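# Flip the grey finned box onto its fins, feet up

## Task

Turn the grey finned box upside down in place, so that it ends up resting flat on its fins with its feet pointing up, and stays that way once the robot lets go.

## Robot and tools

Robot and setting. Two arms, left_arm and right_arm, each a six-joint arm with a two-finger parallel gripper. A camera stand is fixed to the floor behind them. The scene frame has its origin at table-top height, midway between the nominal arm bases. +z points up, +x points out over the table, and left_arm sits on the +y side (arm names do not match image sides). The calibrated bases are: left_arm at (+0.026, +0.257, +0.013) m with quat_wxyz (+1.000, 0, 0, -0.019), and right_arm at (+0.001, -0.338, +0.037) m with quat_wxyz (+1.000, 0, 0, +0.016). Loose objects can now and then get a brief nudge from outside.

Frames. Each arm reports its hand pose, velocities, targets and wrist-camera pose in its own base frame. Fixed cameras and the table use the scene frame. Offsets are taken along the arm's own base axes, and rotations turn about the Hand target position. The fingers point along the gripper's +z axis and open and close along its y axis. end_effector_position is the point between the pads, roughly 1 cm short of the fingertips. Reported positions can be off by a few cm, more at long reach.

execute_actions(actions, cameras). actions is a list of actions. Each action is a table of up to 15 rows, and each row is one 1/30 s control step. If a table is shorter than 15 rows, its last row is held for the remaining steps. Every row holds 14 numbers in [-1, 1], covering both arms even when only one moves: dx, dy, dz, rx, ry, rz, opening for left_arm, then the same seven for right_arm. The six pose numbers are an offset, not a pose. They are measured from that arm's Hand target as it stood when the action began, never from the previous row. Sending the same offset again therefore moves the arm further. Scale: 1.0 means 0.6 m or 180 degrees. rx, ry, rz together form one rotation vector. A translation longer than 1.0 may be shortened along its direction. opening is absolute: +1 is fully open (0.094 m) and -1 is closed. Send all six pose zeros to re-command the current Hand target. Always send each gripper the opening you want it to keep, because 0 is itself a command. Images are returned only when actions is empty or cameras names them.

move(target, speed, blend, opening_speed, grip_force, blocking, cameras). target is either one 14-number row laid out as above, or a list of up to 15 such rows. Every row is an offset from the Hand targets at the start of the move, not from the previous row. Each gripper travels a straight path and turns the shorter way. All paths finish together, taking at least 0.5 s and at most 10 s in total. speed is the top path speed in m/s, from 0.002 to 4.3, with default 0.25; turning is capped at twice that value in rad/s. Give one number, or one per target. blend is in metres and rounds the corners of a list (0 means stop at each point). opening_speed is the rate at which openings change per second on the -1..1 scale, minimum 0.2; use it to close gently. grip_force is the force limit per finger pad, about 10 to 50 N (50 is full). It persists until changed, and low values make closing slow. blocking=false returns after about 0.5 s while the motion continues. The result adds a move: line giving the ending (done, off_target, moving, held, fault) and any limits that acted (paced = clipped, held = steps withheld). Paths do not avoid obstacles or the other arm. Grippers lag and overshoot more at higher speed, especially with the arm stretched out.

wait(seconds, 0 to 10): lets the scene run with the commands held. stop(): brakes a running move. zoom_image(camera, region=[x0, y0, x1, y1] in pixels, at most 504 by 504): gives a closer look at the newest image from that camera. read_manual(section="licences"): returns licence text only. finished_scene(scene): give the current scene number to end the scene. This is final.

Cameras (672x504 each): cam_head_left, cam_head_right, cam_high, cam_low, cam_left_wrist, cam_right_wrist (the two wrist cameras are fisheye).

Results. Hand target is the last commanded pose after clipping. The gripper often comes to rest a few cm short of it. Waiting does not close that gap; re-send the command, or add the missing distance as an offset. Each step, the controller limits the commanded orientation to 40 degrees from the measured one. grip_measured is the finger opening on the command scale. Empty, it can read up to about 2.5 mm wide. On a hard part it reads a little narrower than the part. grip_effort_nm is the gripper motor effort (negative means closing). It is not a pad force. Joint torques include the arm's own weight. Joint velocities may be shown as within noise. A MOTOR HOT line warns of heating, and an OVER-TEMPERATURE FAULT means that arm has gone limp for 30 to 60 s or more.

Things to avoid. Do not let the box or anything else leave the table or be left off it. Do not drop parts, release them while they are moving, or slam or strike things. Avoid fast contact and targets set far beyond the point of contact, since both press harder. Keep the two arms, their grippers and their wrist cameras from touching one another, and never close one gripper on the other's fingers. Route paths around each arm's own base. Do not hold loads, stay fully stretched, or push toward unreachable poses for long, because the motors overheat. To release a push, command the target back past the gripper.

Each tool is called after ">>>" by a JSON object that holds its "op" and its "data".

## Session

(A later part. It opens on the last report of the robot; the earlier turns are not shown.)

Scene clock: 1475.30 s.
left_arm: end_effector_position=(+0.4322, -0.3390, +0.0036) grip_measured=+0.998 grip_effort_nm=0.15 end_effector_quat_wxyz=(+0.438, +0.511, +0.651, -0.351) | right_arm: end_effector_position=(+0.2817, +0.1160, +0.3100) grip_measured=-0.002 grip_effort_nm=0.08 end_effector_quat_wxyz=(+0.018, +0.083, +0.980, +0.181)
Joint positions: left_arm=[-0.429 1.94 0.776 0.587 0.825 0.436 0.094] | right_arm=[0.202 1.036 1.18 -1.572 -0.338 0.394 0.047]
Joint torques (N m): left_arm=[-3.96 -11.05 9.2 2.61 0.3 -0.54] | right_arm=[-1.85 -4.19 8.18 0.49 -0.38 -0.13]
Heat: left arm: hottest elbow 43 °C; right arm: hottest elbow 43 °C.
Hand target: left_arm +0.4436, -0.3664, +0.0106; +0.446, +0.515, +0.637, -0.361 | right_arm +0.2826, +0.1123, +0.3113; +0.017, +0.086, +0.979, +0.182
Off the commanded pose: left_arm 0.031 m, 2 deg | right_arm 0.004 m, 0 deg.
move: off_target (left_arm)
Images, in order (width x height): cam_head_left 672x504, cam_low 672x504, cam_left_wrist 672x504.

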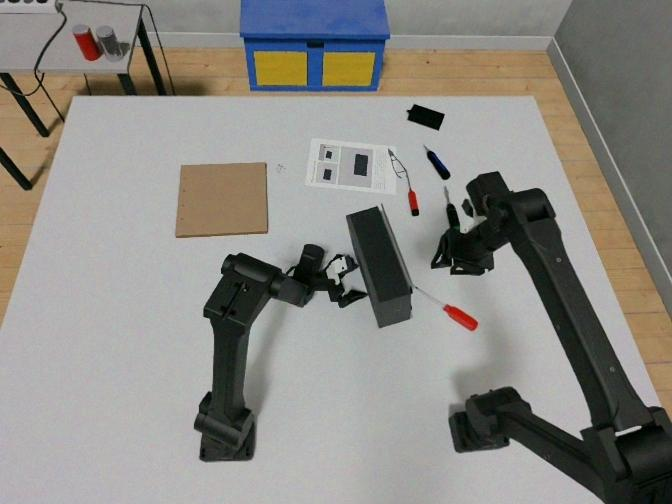

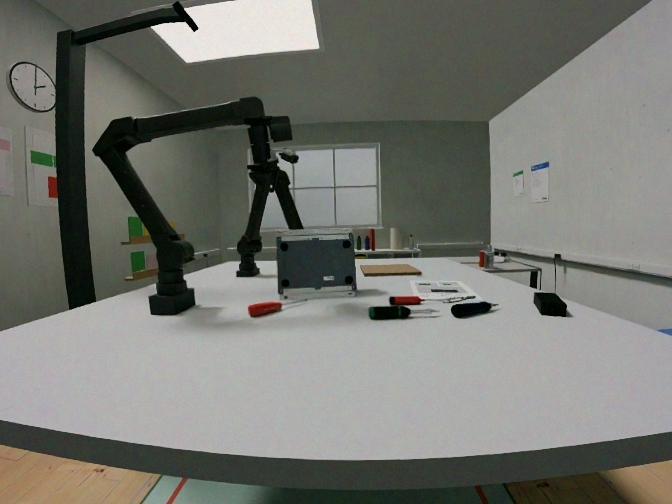

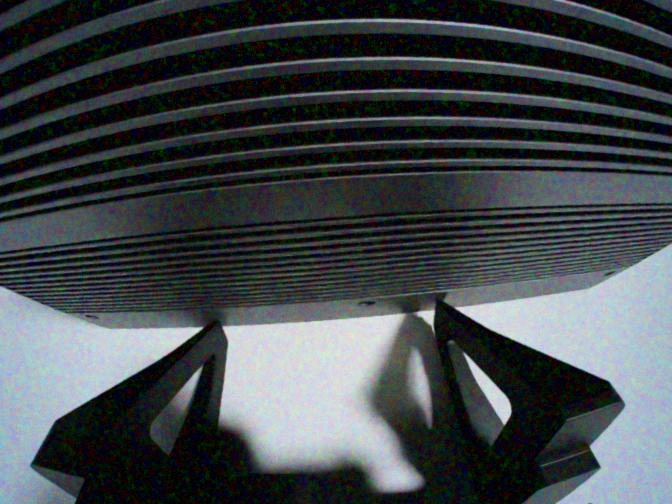

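>>> {"op": "move", "data": {"target": [[0,0.2,0.03,0,0,0,1,-0.05,-0.25,0.05,0,0,0,0],[-0.05,0.2,0.5,0.08,0.18,0.25,0,-0.08,-0.4,0.05,0,0,0,0],[-0.066,-0.056,0.43,0.1341,0.3091,0.4302,-0.2,-0.08,-0.4,0.05,0,0,0,0]], "speed": [0.12,0.2,0.2], "blend": [0.02,0.03,0], "cameras": ["cam_left_wrist","cam_head_left","cam_low"]}}

Scene clock: 1513.43 s.
left_arm: end_effector_position=(+0.3969, -0.3884, +0.2634) grip_measured=-0.197 grip_effort_nm=-0.11 end_effector_quat_wxyz=(+0.135, -0.111, +0.982, -0.069) | right_arm: end_effector_position=(+0.2330, -0.1204, +0.3276) grip_measured=-0.002 grip_effort_nm=0.08 end_effector_quat_wxyz=(+0.133, +0.110, +0.980, +0.100)
Joint positions: left_arm=[-0.815 1.614 1.6 -1.282 -0.132 -1.021 0.038] | right_arm=[-0.68 0.948 1.18 -1.681 -0.312 -0.437 0.047]
Joint torques (N m): left_arm=[-1.32 -11.4 12.64 0.73 -0.22 -0.32] | right_arm=[-1.44 -1.61 10.63 0.47 -0.16 -0.15]
Heat: left arm: hottest elbow 44 °C; right arm: hottest elbow 44 °C.
Hand target: left_arm +0.4039, -0.4001, +0.2688; +0.138, -0.115, +0.981, -0.072 | right_arm +0.2346, -0.1276, +0.3414; +0.017, +0.085, +0.979, +0.182
Off the commanded pose: left_arm 0.015 m, 1 deg | right_arm 0.016 m, 17 deg.
joint sent to its limit (right arm) — joint 4 (wrist pitch), lower limit. The joint targets are off in orientation, not in position.
move: off_target (left_arm, right_arm); blend cut to 0 m at target 2; target 2's new opening was sent with left_arm's hand 0.027 m and 2 deg from that target; target 3's new opening was sent with left_arm's hand 0.015 m and 1 deg from that target
Images, in order (width x height): cam_head_left 672x504, cam_low 672x504, cam_left_wrist 672x504.

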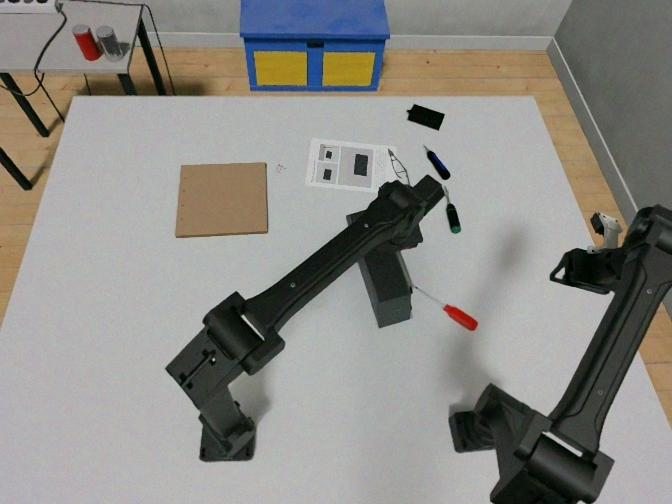

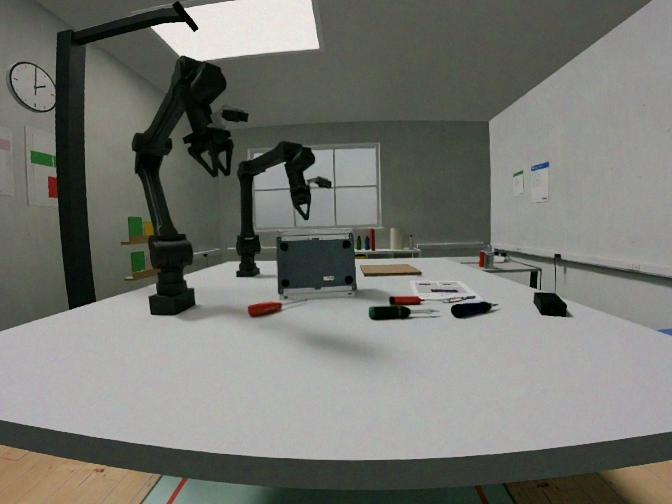

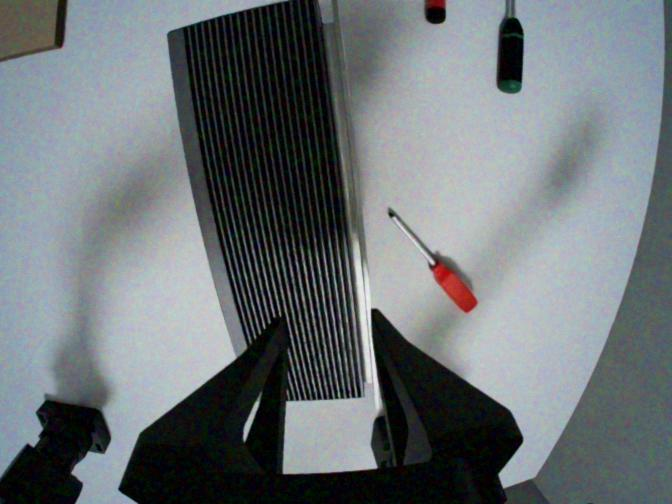

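>>> {"op": "zoom_image", "data": {"camera": "cam_left_wrist", "region": [260, 0, 440, 460]}}

Scaled by 1.096 from the camera's 672x504 image, which has a finer 960x720 frame.

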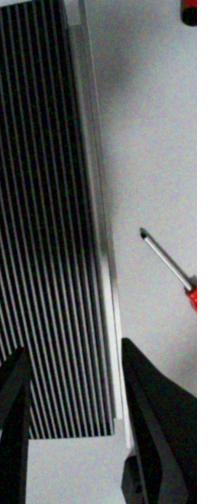

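>>> {"op": "move", "data": {"target": [[0.0367,-0.03,0,0,0,0,-0.2,0,0,0,0,0,0,0],[0.0617,-0.04,-0.11,0,0,0,-0.2,0,0,0,0,0,0,0]], "speed": 0.06, "cameras": ["cam_left_wrist","cam_low"]}}

>>> {"op": "zoom_image", "data": {"camera": "cam_left_wrist", "region": [200, 180, 500, 480]}}

>>> {"op": "zoom_image", "data": {"camera": "cam_low", "region": [260, 200, 380, 310]}}

Scene clock: 1550.17 s.
left_arm: end_effector_position=(+0.4335, -0.4242, +0.2202) grip_measured=-0.197 grip_effort_nm=-0.11 end_effector_quat_wxyz=(+0.144, -0.113, +0.980, -0.080) | right_arm: end_effector_position=(+0.2330, -0.1204, +0.3276) grip_measured=-0.002 grip_effort_nm=0.08 end_effector_quat_wxyz=(+0.133, +0.110, +0.980, +0.100)
Joint positions: left_arm=[-0.812 1.739 1.642 -1.169 -0.132 -1.021 0.038] | right_arm=[-0.68 0.948 1.18 -1.681 -0.312 -0.437 0.047]
Joint torques (N m): left_arm=[0.09 -13.39 8.77 1.69 -0.01 -0.12] | right_arm=[-1.73 -2.08 10.63 0.59 -0.14 -0.1]
Heat: left arm: hottest elbow 48 °C; right arm: hottest elbow 47 °C.
Hand target: left_arm +0.4411, -0.4241, +0.2027; +0.138, -0.115, +0.981, -0.072 | right_arm +0.2346, -0.1276, +0.3414; +0.017, +0.085, +0.979, +0.182
Off the commanded pose: left_arm 0.019 m, 1 deg | right_arm 0.016 m, 17 deg.
joint sent to its limit (right arm) — joint 4 (wrist pitch), lower limit. The joint targets are off in orientation, not in position.
move: off_target (left_arm, right_arm)
Images, in order (width x height): cam_low 672x504, cam_left_wrist 672x504.

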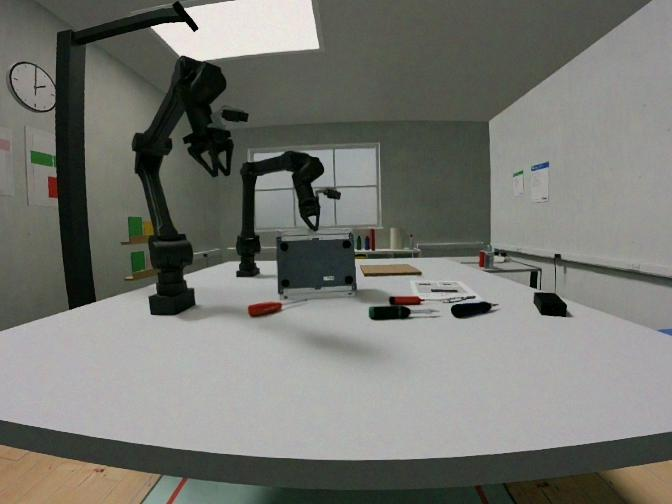

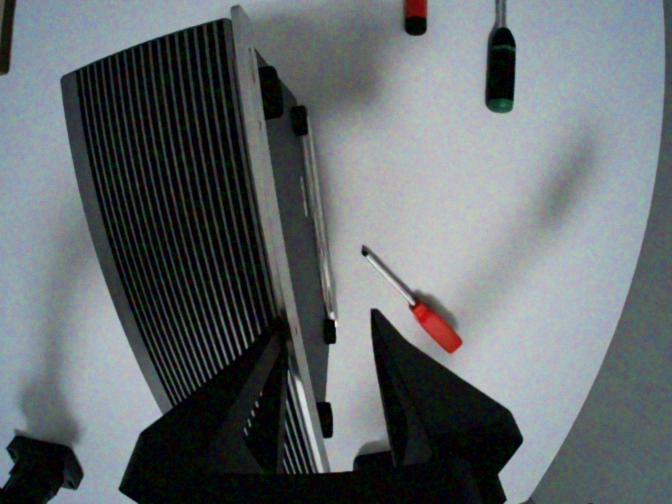

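Scaled by 1.680 from the camera's 672x504 image, which has a finer 960x720 frame.

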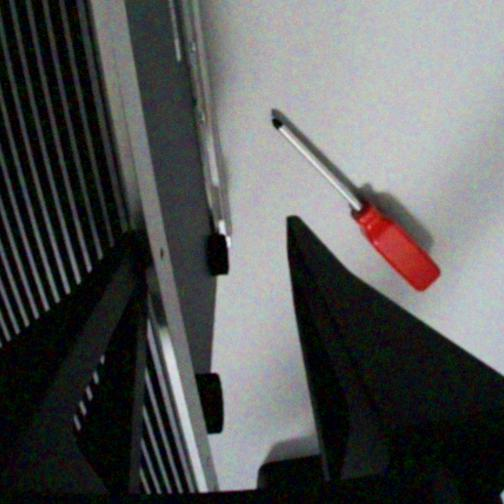

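Scaled by 4.200.

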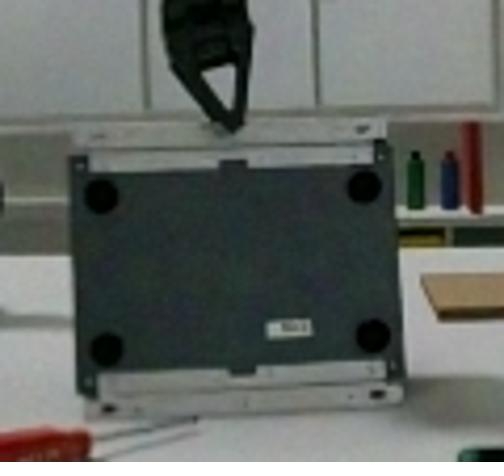

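>>> {"op": "move", "data": {"target": [[0,0,0.02,0,0,0,-0.2,0,0,0,0,0,0,0],[-0.004,0.032,0.02,0,0,0,-0.2,0,0,0,0,0,0,0],[0.0,0.032,-0.01,0,0,0,-0.2,0,0,0,0,0,0,0]], "speed": 0.05, "cameras": ["cam_left_wrist","cam_low"]}}

>>> {"op": "zoom_image", "data": {"camera": "cam_left_wrist", "region": [200, 180, 500, 480]}}

>>> {"op": "zoom_image", "data": {"camera": "cam_low", "region": [260, 200, 380, 310]}}

Scene clock: 1560.53 s.
left_arm: end_effector_position=(+0.4364, -0.4090, +0.2080) grip_measured=-0.198 grip_effort_nm=-0.11 end_effector_quat_wxyz=(+0.140, -0.116, +0.980, -0.076) | right_arm: end_effector_position=(+0.2330, -0.1204, +0.3276) grip_measured=-0.002 grip_effort_nm=0.08 end_effector_quat_wxyz=(+0.133, +0.110, +0.980, +0.100)
Joint positions: left_arm=[-0.789 1.726 1.594 -1.145 -0.126 -1.006 0.038] | right_arm=[-0.68 0.948 1.18 -1.681 -0.312 -0.437 0.047]
Joint torques (N m): left_arm=[0.15 -14.8 7.73 1.95 0.04 -0.04] | right_arm=[-2.14 -1.73 10.61 0.42 -0.13 -0.15]
Heat: left arm: hottest elbow 47 °C; right arm: hottest elbow 47 °C.
Hand target: left_arm +0.4410, -0.4049, +0.1966; +0.138, -0.115, +0.981, -0.072 | right_arm +0.2346, -0.1276, +0.3414; +0.017, +0.085, +0.979, +0.182
Off the commanded pose: left_arm 0.013 m, 0 deg | right_arm 0.016 m, 17 deg.
joint sent to its limit (right arm) — joint 4 (wrist pitch), lower limit. The joint targets are off in orientation, not in position.
move: off_target (left_arm, right_arm)
Images, in order (width x height): cam_low 672x504, cam_left_wrist 672x504.

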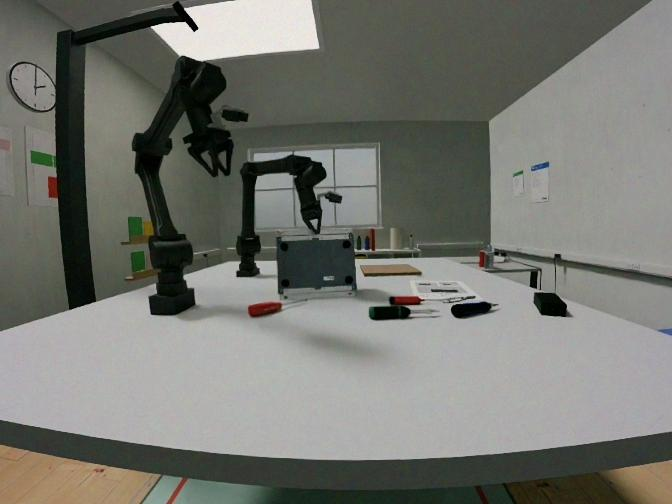

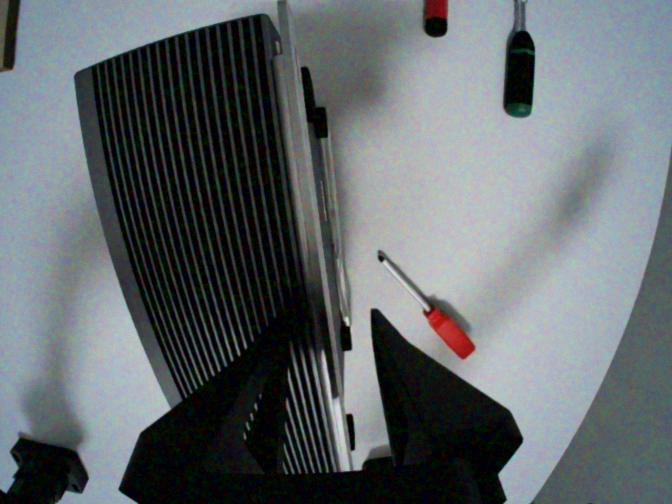

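Scaled by 1.680 from the camera's 672x504 image, which has a finer 960x720 frame.

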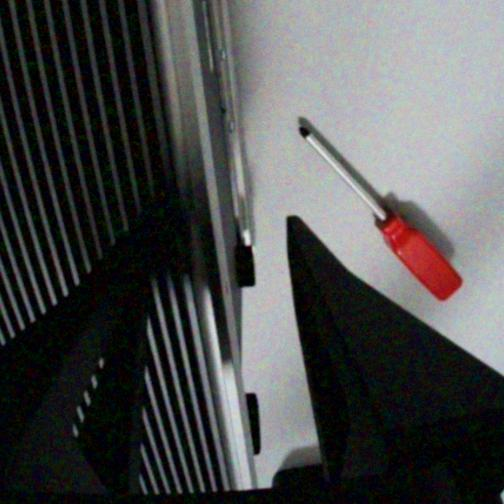

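Scaled by 4.200.

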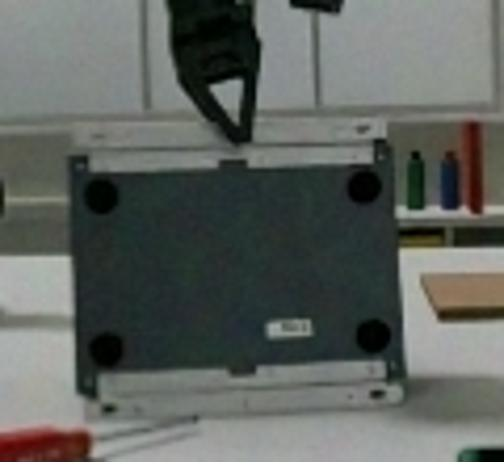

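>>> {"op": "move", "data": {"target": [[0,0,0.01,0,0,0,-0.2,0,0,0,0,0,0,0],[0,0,0.01,0,0,0,-1,0,0,0,0,0,0,0]], "speed": 0.05, "opening_speed": 0.3, "cameras": ["cam_left_wrist","cam_low"]}}

>>> {"op": "zoom_image", "data": {"camera": "cam_left_wrist", "region": [200, 180, 500, 480]}}

>>> {"op": "zoom_image", "data": {"camera": "cam_low", "region": [260, 200, 380, 310]}}

Scene clock: 1573.80 s.
left_arm: end_effector_position=(+0.4343, -0.4032, +0.2067) grip_measured=-0.595 grip_effort_nm=-1.01 end_effector_quat_wxyz=(+0.134, -0.117, +0.982, -0.068) | right_arm: end_effector_position=(+0.2330, -0.1204, +0.3276) grip_measured=-0.002 grip_effort_nm=0.08 end_effector_quat_wxyz=(+0.133, +0.110, +0.980, +0.100)
Joint positions: left_arm=[-0.785 1.724 1.591 -1.163 -0.127 -1.005 0.019] | right_arm=[-0.68 0.948 1.18 -1.681 -0.312 -0.437 0.047]
Joint torques (N m): left_arm=[-0.09 -14.62 8.85 2.04 0.03 -0.06] | right_arm=[-2.08 -1.73 10.59 0.43 -0.13 -0.14]
Heat: left arm: hottest elbow 47 °C; right arm: hottest elbow 48 °C.
Hand target: left_arm +0.4411, -0.4048, +0.2026; +0.138, -0.115, +0.981, -0.072 | right_arm +0.2346, -0.1276, +0.3414; +0.017, +0.085, +0.979, +0.182
Off the commanded pose: left_arm 0.008 m, 1 deg | right_arm 0.016 m, 17 deg.
joint sent to its limit (right arm) — joint 4 (wrist pitch), lower limit. The joint targets are off in orientation, not in position.
move: off_target (right_arm)
Images, in order (width x height): cam_low 672x504, cam_left_wrist 672x504.

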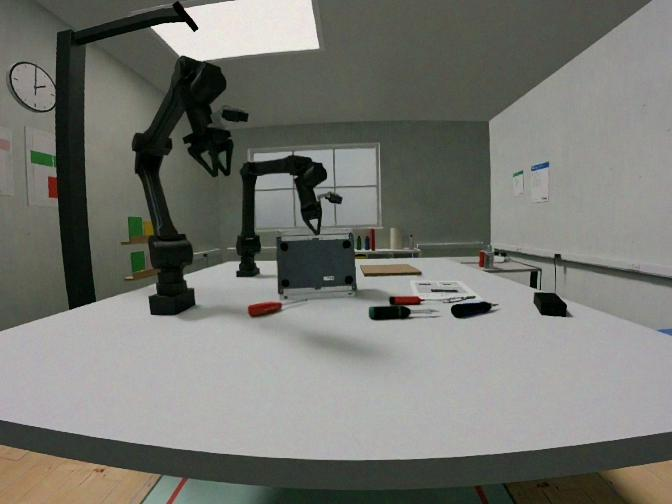

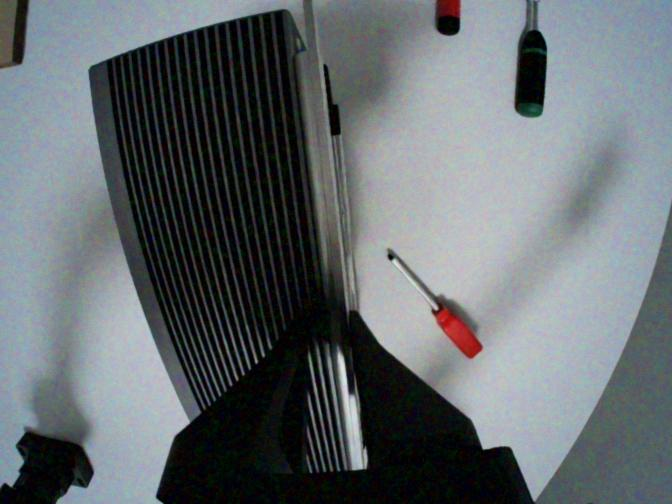

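Scaled by 1.680 from the camera's 672x504 image, which has a finer 960x720 frame.

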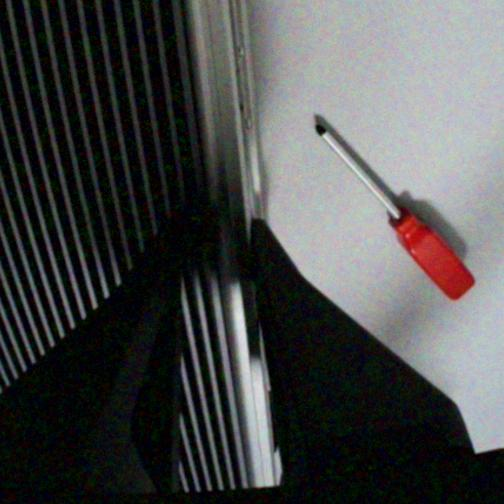

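Scaled by 4.200.

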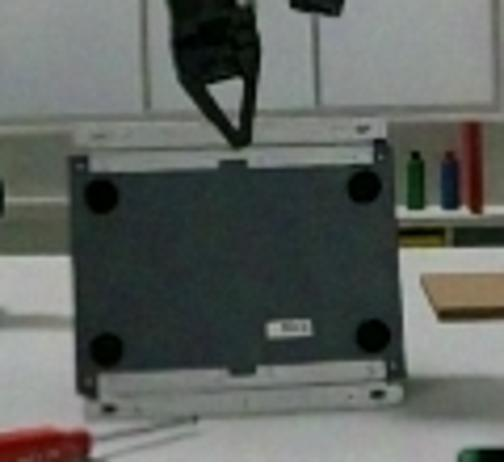

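>>> {"op": "move", "data": {"target": [-0.02,0.115,0.012,-0.0812,-0.0188,0,-1,0,0,0,0,0,0,0], "speed": 0.04, "cameras": ["cam_left_wrist","cam_low"]}}

>>> {"op": "zoom_image", "data": {"camera": "cam_low", "region": [260, 200, 380, 310]}}

Scene clock: 1593.60 s.
left_arm: end_effector_position=(+0.4242, -0.3381, +0.2163) grip_measured=-0.834 grip_effort_nm=-1.01 end_effector_quat_wxyz=(+0.148, -0.130, +0.960, -0.198) | right_arm: end_effector_position=(+0.2330, -0.1204, +0.3276) grip_measured=-0.002 grip_effort_nm=0.08 end_effector_quat_wxyz=(+0.133, +0.110, +0.980, +0.100)
Joint positions: left_arm=[-0.65 1.469 1.258 -0.863 0.069 -0.937 0.008] | right_arm=[-0.68 0.948 1.18 -1.681 -0.312 -0.437 0.047]
Joint torques (N m): left_arm=[-0.03 -10.93 8.16 2.47 0.17 -0.05] | right_arm=[-1.96 -1.96 10.61 0.51 -0.17 -0.15]
Heat: left arm: hottest elbow 46 °C; right arm: hottest elbow 48 °C.
Hand target: left_arm +0.4290, -0.3359, +0.2100; +0.151, -0.129, +0.959, -0.200 | right_arm +0.2346, -0.1276, +0.3414; +0.017, +0.085, +0.979, +0.182
Off the commanded pose: left_arm 0.008 m, 0 deg | right_arm 0.016 m, 17 deg.
joint sent to its limit (right arm) — joint 4 (wrist pitch), lower limit. The joint targets are off in orientation, not in position.
move: off_target (right_arm)
Images, in order (width x height): cam_low 672x504, cam_left_wrist 672x504.

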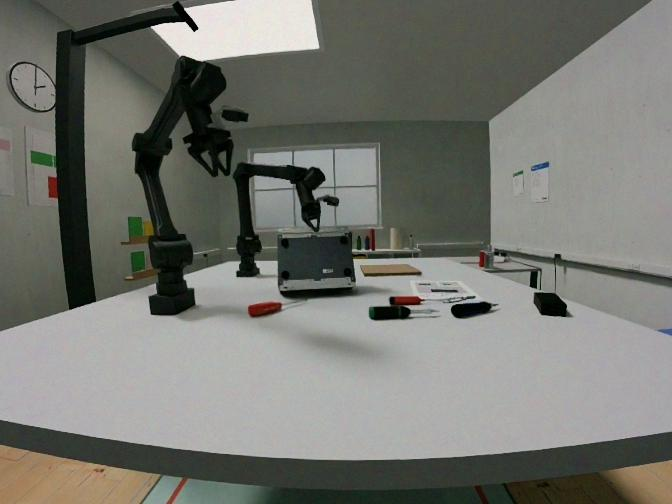

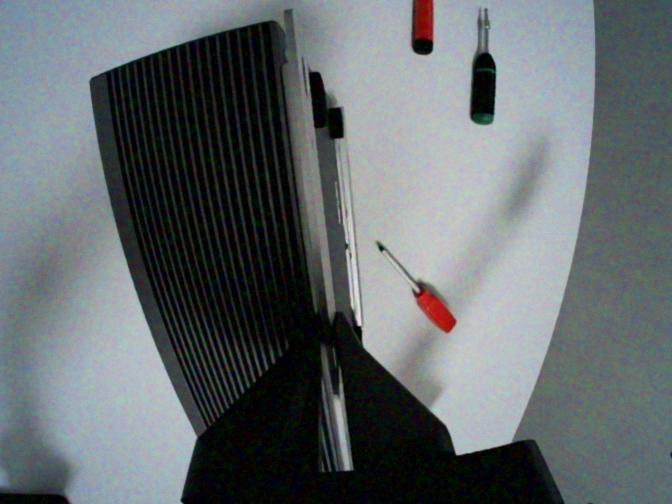

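Scaled by 4.200.

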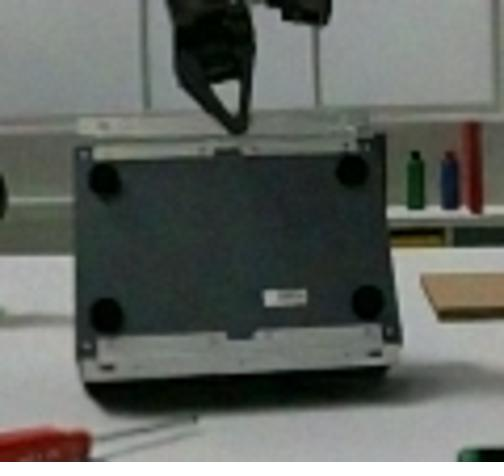

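>>> {"op": "move", "data": {"target": [-0.03,0.075,0.003,-0.0812,-0.0188,0,-1,0,0,0,0,0,0,0], "speed": 0.04, "cameras": ["cam_left_wrist","cam_low"]}}

>>> {"op": "zoom_image", "data": {"camera": "cam_low", "region": [260, 200, 380, 310]}}

Scene clock: 1607.13 s.
left_arm: end_effector_position=(+0.4107, -0.2822, +0.2056) grip_measured=-0.840 grip_effort_nm=-1.01 end_effector_quat_wxyz=(+0.158, -0.148, +0.927, -0.308) | right_arm: end_effector_position=(+0.2330, -0.1204, +0.3276) grip_measured=-0.002 grip_effort_nm=0.08 end_effector_quat_wxyz=(+0.133, +0.110, +0.980, +0.100)
Joint positions: left_arm=[-0.506 1.296 0.985 -0.601 0.276 -0.917 0.008] | right_arm=[-0.68 0.948 1.18 -1.681 -0.312 -0.437 0.047]
Joint torques (N m): left_arm=[-1.61 -8.82 9.07 2.97 0.79 -0.22] | right_arm=[-1.44 -2.02 10.61 0.39 -0.16 -0.1]
Heat: left arm: hottest elbow 45 °C; right arm: hottest elbow 49 °C.
Hand target: left_arm +0.4111, -0.2909, +0.2117; +0.162, -0.141, +0.921, -0.324 | right_arm +0.2346, -0.1276, +0.3414; +0.017, +0.085, +0.979, +0.182
Off the commanded pose: left_arm 0.011 m, 2 deg | right_arm 0.016 m, 17 deg.
joint sent to its limit (right arm) — joint 4 (wrist pitch), lower limit. The joint targets are off in orientation, not in position.
move: off_target (left_arm, right_arm)
Images, in order (width x height): cam_low 672x504, cam_left_wrist 672x504.

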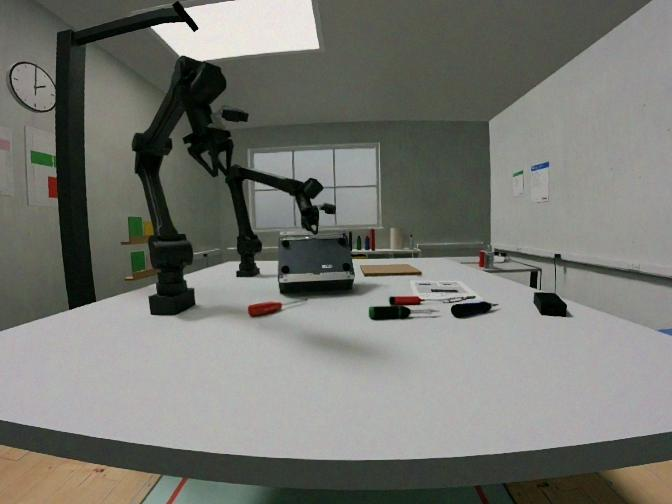

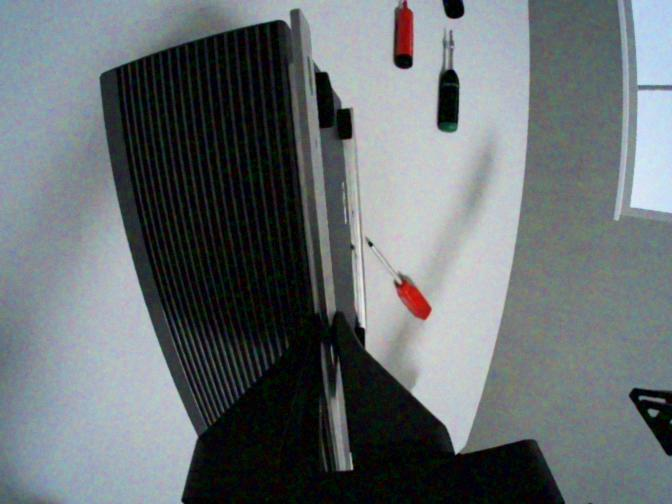

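Scaled by 4.200.

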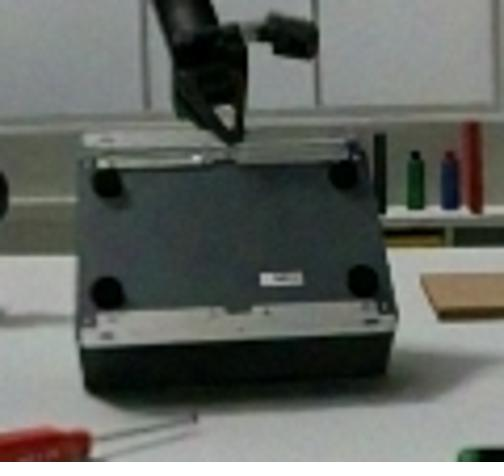

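>>> {"op": "move", "data": {"target": [-0.022,0.077,-0.028,-0.0812,-0.0188,0,-1,0,0,0,0,0,0,0], "speed": 0.04, "cameras": ["cam_low"]}}

>>> {"op": "zoom_image", "data": {"camera": "cam_low", "region": [260, 200, 380, 310]}}

Scene clock: 1616.57 s.
left_arm: end_effector_position=(+0.3916, -0.2295, +0.1676) grip_measured=-0.856 grip_effort_nm=-1.00 end_effector_quat_wxyz=(+0.156, -0.166, +0.882, -0.412) | right_arm: end_effector_position=(+0.2330, -0.1204, +0.3276) grip_measured=-0.002 grip_effort_nm=0.08 end_effector_quat_wxyz=(+0.133, +0.110, +0.980, +0.100)
Joint positions: left_arm=[-0.335 1.208 0.711 -0.289 0.527 -0.928 0.007] | right_arm=[-0.68 0.948 1.18 -1.681 -0.312 -0.437 0.047]
Joint torques (N m): left_arm=[-2.26 -7.94 10.43 3.43 1.39 -0.42] | right_arm=[-1.85 -1.26 10.59 0.62 -0.17 -0.15]
Heat: left arm: hottest elbow 45 °C; right arm: hottest elbow 49 °C.
Hand target: left_arm +0.3978, -0.2447, +0.1949; +0.169, -0.151, +0.868, -0.443 | right_arm +0.2346, -0.1276, +0.3414; +0.017, +0.085, +0.979, +0.182
Off the commanded pose: left_arm 0.032 m, 5 deg | right_arm 0.016 m, 17 deg.
joint sent to its limit (right arm) — joint 4 (wrist pitch), lower limit. The joint targets are off in orientation, not in position.
move: off_target (left_arm, right_arm)
Images, in order (width x height): cam_low 672x504.

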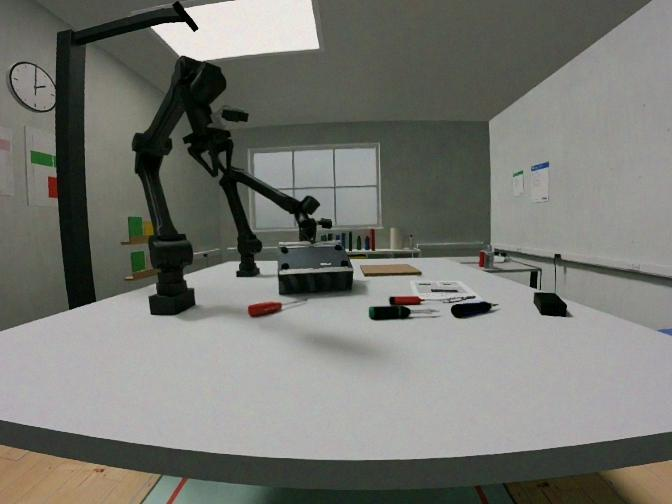

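Scaled by 4.200.

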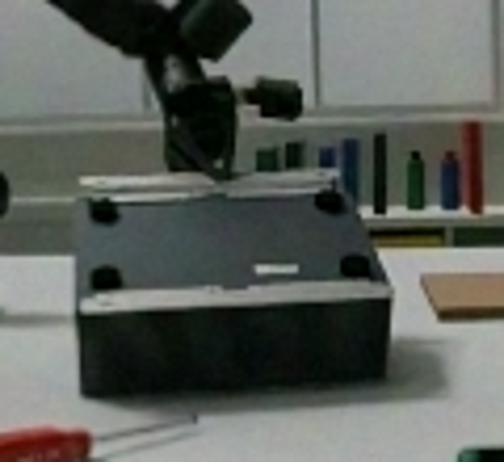

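>>> {"op": "move", "data": {"target": [-0.018,0.083,-0.062,-0.0812,-0.0188,0,-1,0,0,0,0,0,0,0], "speed": 0.04, "cameras": ["cam_low"]}}

>>> {"op": "zoom_image", "data": {"camera": "cam_low", "region": [260, 200, 380, 310]}}

Scene clock: 1625.97 s.
left_arm: end_effector_position=(+0.3760, -0.1905, +0.1245) grip_measured=-0.857 grip_effort_nm=-1.01 end_effector_quat_wxyz=(+0.159, -0.172, +0.820, -0.522) | right_arm: end_effector_position=(+0.2330, -0.1204, +0.3276) grip_measured=-0.002 grip_effort_nm=0.08 end_effector_quat_wxyz=(+0.133, +0.110, +0.980, +0.100)
Joint positions: left_arm=[-0.167 1.28 0.476 0.185 0.8 -1.01 0.007] | right_arm=[-0.68 0.948 1.18 -1.681 -0.312 -0.437 0.047]
Joint torques (N m): left_arm=[-0.26 -8.18 9.21 3.75 2.06 -0.55] | right_arm=[-1.96 -2.02 10.7 0.43 -0.17 -0.1]
Heat: left arm: hottest elbow 46 °C; right arm: hottest elbow 49 °C.
Hand target: left_arm +0.3871, -0.1949, +0.1578; +0.174, -0.158, +0.799, -0.554 | right_arm +0.2346, -0.1276, +0.3414; +0.017, +0.085, +0.979, +0.182
Off the commanded pose: left_arm 0.035 m, 5 deg | right_arm 0.016 m, 17 deg.
joint sent to its limit (right arm) — joint 4 (wrist pitch), lower limit. The joint targets are off in orientation, not in position.
move: off_target (left_arm, right_arm)
Images, in order (width x height): cam_low 672x504.

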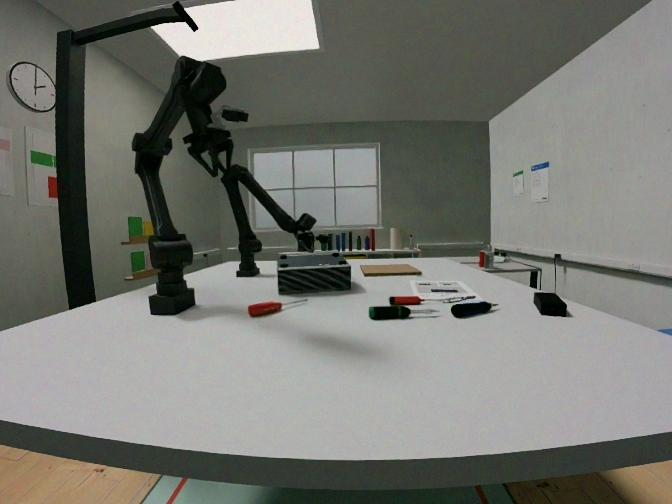

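Scaled by 4.200.

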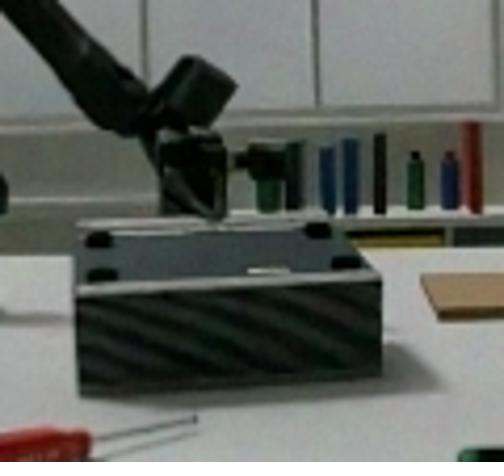

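>>> {"op": "move", "data": {"target": [-0.01,0.042,-0.075,-0.0704,-0.0163,0,-1,0,0,0,0,0,0,0], "speed": 0.03, "cameras": ["cam_low"]}}

>>> {"op": "zoom_image", "data": {"camera": "cam_low", "region": [260, 200, 380, 310]}}

Scene clock: 1640.07 s.
left_arm: end_effector_position=(+0.3704, -0.1707, +0.0900) grip_measured=-0.859 grip_effort_nm=-1.01 end_effector_quat_wxyz=(+0.161, -0.173, +0.746, -0.622) | right_arm: end_effector_position=(+0.2330, -0.1204, +0.3276) grip_measured=-0.002 grip_effort_nm=0.08 end_effector_quat_wxyz=(+0.133, +0.110, +0.980, +0.100)
Joint positions: left_arm=[-0.063 1.602 0.351 0.922 1.002 -1.265 0.007] | right_arm=[-0.68 0.948 1.18 -1.681 -0.312 -0.437 0.047]
Joint torques (N m): left_arm=[-0.03 -8.47 5.63 4.46 1.03 -0.74] | right_arm=[-1.9 -1.96 10.52 0.46 -0.17 -0.14]
Heat: left arm: hottest elbow 46 °C; right arm: hottest elbow 49 °C.
Hand target: left_arm +0.3810, -0.1697, +0.1127; +0.176, -0.162, +0.728, -0.642 | right_arm +0.2346, -0.1276, +0.3414; +0.017, +0.085, +0.979, +0.182
Off the commanded pose: left_arm 0.025 m, 4 deg | right_arm 0.016 m, 17 deg.
joint sent to its limit (right arm) — joint 4 (wrist pitch), lower limit. The joint targets are off in orientation, not in position.
move: off_target (left_arm, right_arm)
Images, in order (width x height): cam_low 672x504.

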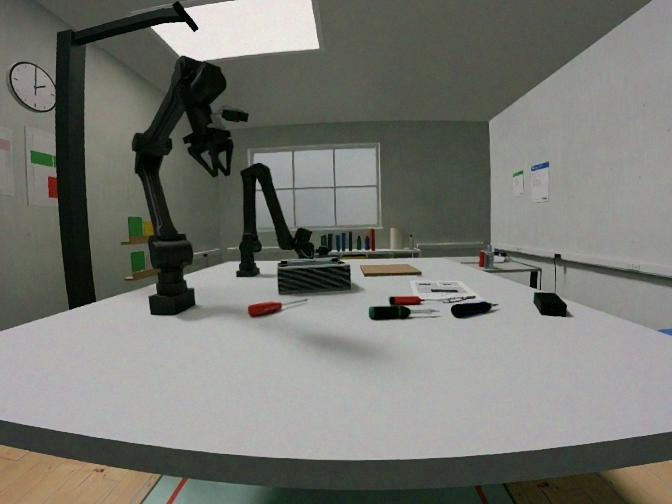

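Scaled by 4.200.

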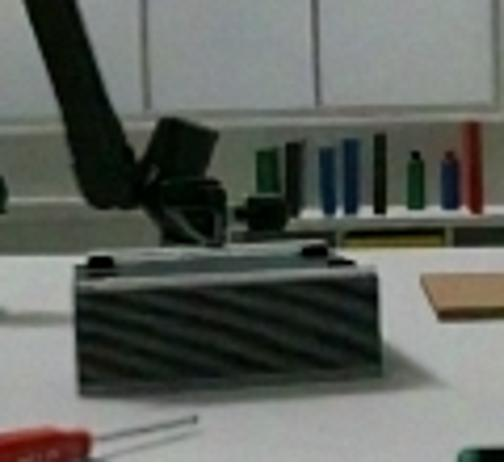

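>>> {"op": "move", "data": {"target": [-0.003,0.008,-0.05,-0.02,-0.005,0,-1,0,0,0,0,0,0,0], "speed": 0.03, "cameras": ["cam_low","cam_left_wrist"]}}

>>> {"op": "zoom_image", "data": {"camera": "cam_low", "region": [260, 220, 380, 310]}}

Scene clock: 1646.60 s.
left_arm: end_effector_position=(+0.3695, -0.1700, +0.0867) grip_measured=-0.860 grip_effort_nm=-1.01 end_effector_quat_wxyz=(+0.174, -0.147, +0.711, -0.665) | right_arm: end_effector_position=(+0.2330, -0.1204, +0.3276) grip_measured=-0.002 grip_effort_nm=0.08 end_effector_quat_wxyz=(+0.133, +0.110, +0.980, +0.100)
Joint positions: left_arm=[-0.048 1.801 0.347 1.344 1.06 -1.423 0.007] | right_arm=[-0.68 0.948 1.18 -1.681 -0.312 -0.437 0.047]
Joint torques (N m): left_arm=[0.26 -6.07 3.75 2.73 -0.37 -0.36] | right_arm=[-1.55 -1.49 10.45 0.5 -0.14 -0.13]
Heat: left arm: hottest elbow 45 °C; right arm: hottest elbow 49 °C.
Hand target: left_arm +0.3791, -0.1650, +0.0827; +0.177, -0.163, +0.706, -0.666 | right_arm +0.2346, -0.1276, +0.3414; +0.017, +0.085, +0.979, +0.182
Off the commanded pose: left_arm 0.012 m, 2 deg | right_arm 0.016 m, 17 deg.
joint sent to its limit (right arm) — joint 4 (wrist pitch), lower limit. The joint targets are off in orientation, not in position.
move: off_target (left_arm, right_arm)
Images, in order (width x height): cam_low 672x504, cam_left_wrist 672x504.

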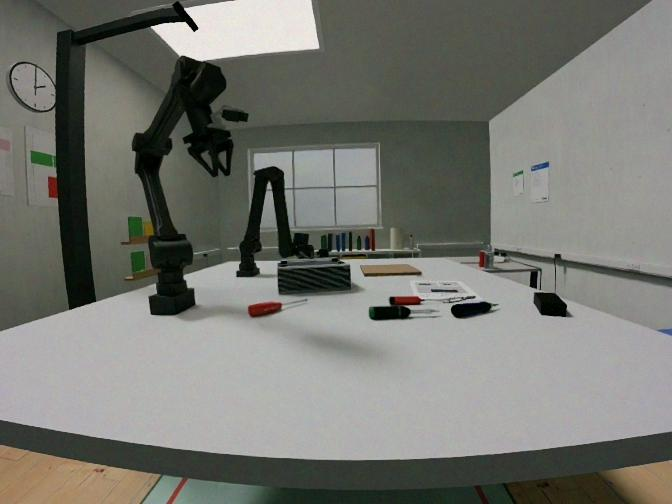

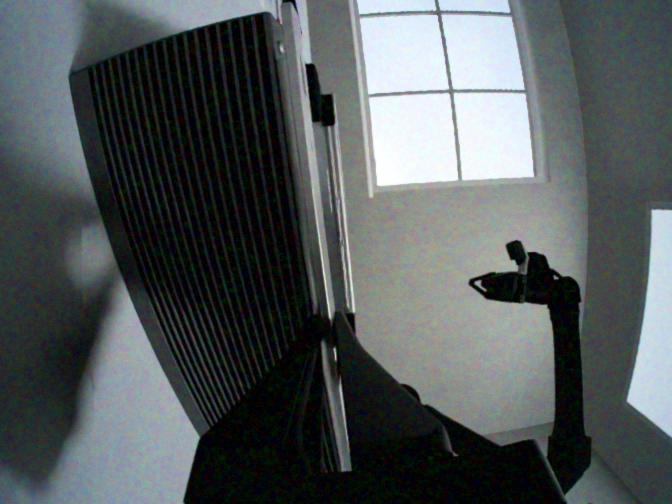

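Scaled by 4.200.

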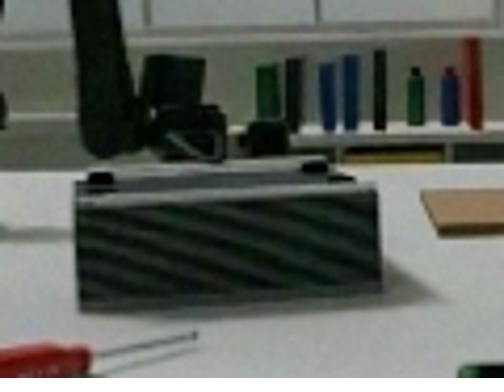

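>>> {"op": "execute_actions", "data": {"actions": [], "cameras": ["cam_head_left","cam_high"]}}

Scene clock: 1650.27 s.
left_arm: end_effector_position=(+0.3695, -0.1700, +0.0867) grip_measured=-0.860 grip_effort_nm=-1.01 end_effector_quat_wxyz=(+0.174, -0.148, +0.711, -0.666) | right_arm: end_effector_position=(+0.2330, -0.1204, +0.3276) grip_measured=-0.002 grip_effort_nm=0.08 end_effector_quat_wxyz=(+0.133, +0.110, +0.980, +0.100)
Joint positions: left_arm=[-0.048 1.801 0.347 1.344 1.06 -1.424 0.007] | right_arm=[-0.68 0.948 1.18 -1.681 -0.312 -0.437 0.047]
Joint velocities: within noise
Joint torques (N m): left_arm=[0.21 -5.95 3.78 2.77 -0.38 -0.37] | right_arm=[-1.55 -1.96 10.54 0.55 -0.17 -0.13]
Heat: left arm: hottest elbow 44 °C; right arm: hottest elbow 49 °C.
Hand target: left_arm +0.3791, -0.1650, +0.0827; +0.176, -0.163, +0.706, -0.666 | right_arm +0.2346, -0.1276, +0.3414; +0.017, +0.085, +0.979, +0.182
Tool commands: left_gripper/opening=-1.0 right_gripper/opening=+0.0
Off the commanded pose: left_arm 0.012 m, 2 deg | right_arm 0.016 m, 17 deg.
Images, in order (width x height): cam_head_left 672x504, cam_high 672x504.

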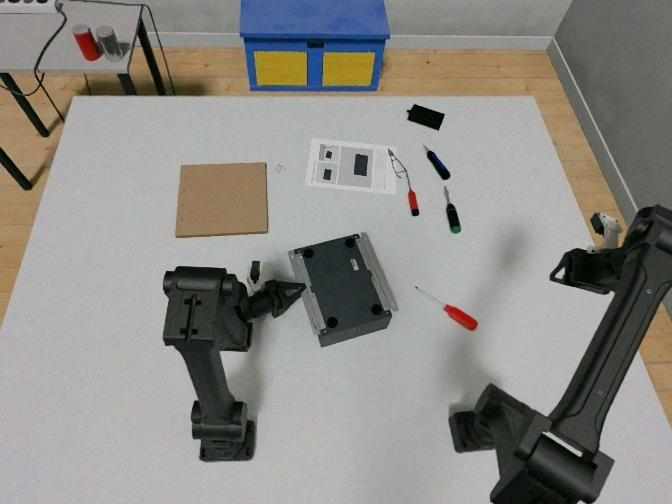

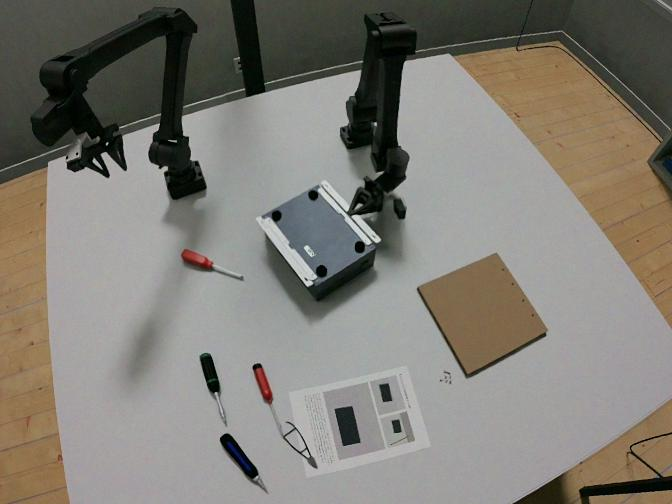

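>>> {"op": "move", "data": {"target": [0.1,0.03,0.008,0,0,0,-1,0,0,0,0,0,0,0], "speed": 0.05, "cameras": ["cam_head_left"]}}

Scene clock: 1663.20 s.
left_arm: end_effector_position=(+0.4004, -0.1654, +0.0868) grip_measured=-0.860 grip_effort_nm=-1.01 end_effector_quat_wxyz=(+0.148, -0.134, +0.714, -0.671) | right_arm: end_effector_position=(+0.2330, -0.1204, +0.3276) grip_measured=-0.002 grip_effort_nm=0.08 end_effector_quat_wxyz=(+0.133, +0.110, +0.980, +0.100)
Joint positions: left_arm=[-0.016 1.819 0.454 1.226 1.149 -1.413 0.007] | right_arm=[-0.68 0.948 1.18 -1.681 -0.312 -0.437 0.047]
Joint torques (N m): left_arm=[2.67 -7.24 8.06 1.63 -1.53 -0.35] | right_arm=[-2.55 -1.61 10.48 0.55 -0.18 -0.15]
Heat: left arm: hottest elbow 43 °C; right arm: hottest elbow 49 °C.
Hand target: left_arm +0.4392, -0.1469, +0.0874; +0.177, -0.163, +0.706, -0.666 | right_arm +0.2346, -0.1276, +0.3414; +0.017, +0.085, +0.979, +0.182
Off the commanded pose: left_arm 0.043 m, 5 deg | right_arm 0.016 m, 17 deg.
joint sent to its limit (right arm) — joint 4 (wrist pitch), lower limit. The joint targets are off in orientation, not in position.
move: off_target (left_arm, right_arm)
Images, in order (width x height): cam_head_left 672x504.

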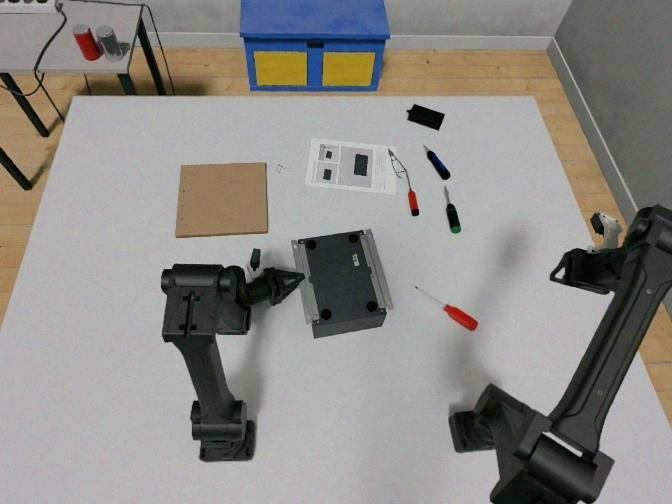

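>>> {"op": "move", "data": {"target": [0.045,0.1,0,0,0,0,-1,0,0,0,0,0,0,0], "speed": 0.05, "cameras": ["cam_head_left"]}}

Scene clock: 1670.43 s.
left_arm: end_effector_position=(+0.4337, -0.1164, +0.0864) grip_measured=-0.859 grip_effort_nm=-1.01 end_effector_quat_wxyz=(+0.146, -0.132, +0.713, -0.673) | right_arm: end_effector_position=(+0.2330, -0.1204, +0.3276) grip_measured=-0.002 grip_effort_nm=0.08 end_effector_quat_wxyz=(+0.133, +0.110, +0.980, +0.100)
Joint positions: left_arm=[0.12 1.846 0.557 1.102 1.289 -1.36 0.007] | right_arm=[-0.68 0.948 1.18 -1.681 -0.312 -0.437 0.047]
Joint torques (N m): left_arm=[4.19 -8.7 7.75 1.69 -1.09 -0.34] | right_arm=[-1.67 -1.9 10.55 0.57 -0.15 -0.13]
Heat: left arm: hottest elbow 43 °C; right arm: hottest elbow 49 °C.
Hand target: left_arm +0.4662, -0.0870, +0.0875; +0.177, -0.163, +0.706, -0.666 | right_arm +0.2346, -0.1276, +0.3414; +0.017, +0.085, +0.979, +0.182
Off the commanded pose: left_arm 0.044 m, 5 deg | right_arm 0.016 m, 17 deg.
joint sent to its limit (right arm) — joint 4 (wrist pitch), lower limit. The joint targets are off in orientation, not in position.
move: off_target (left_arm, right_arm)
Images, in order (width x height): cam_head_left 672x504.

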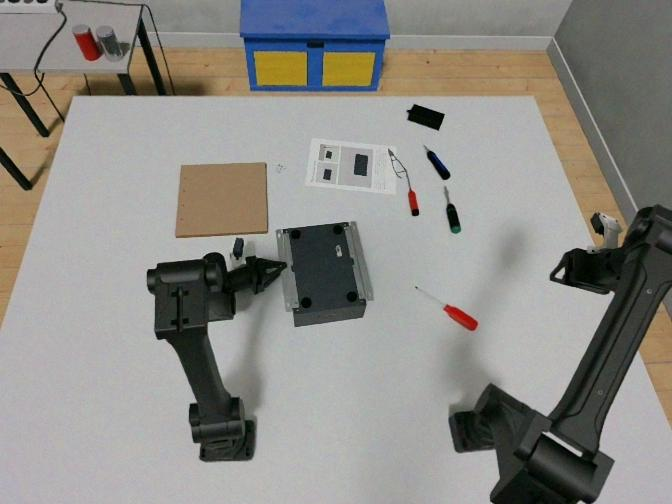

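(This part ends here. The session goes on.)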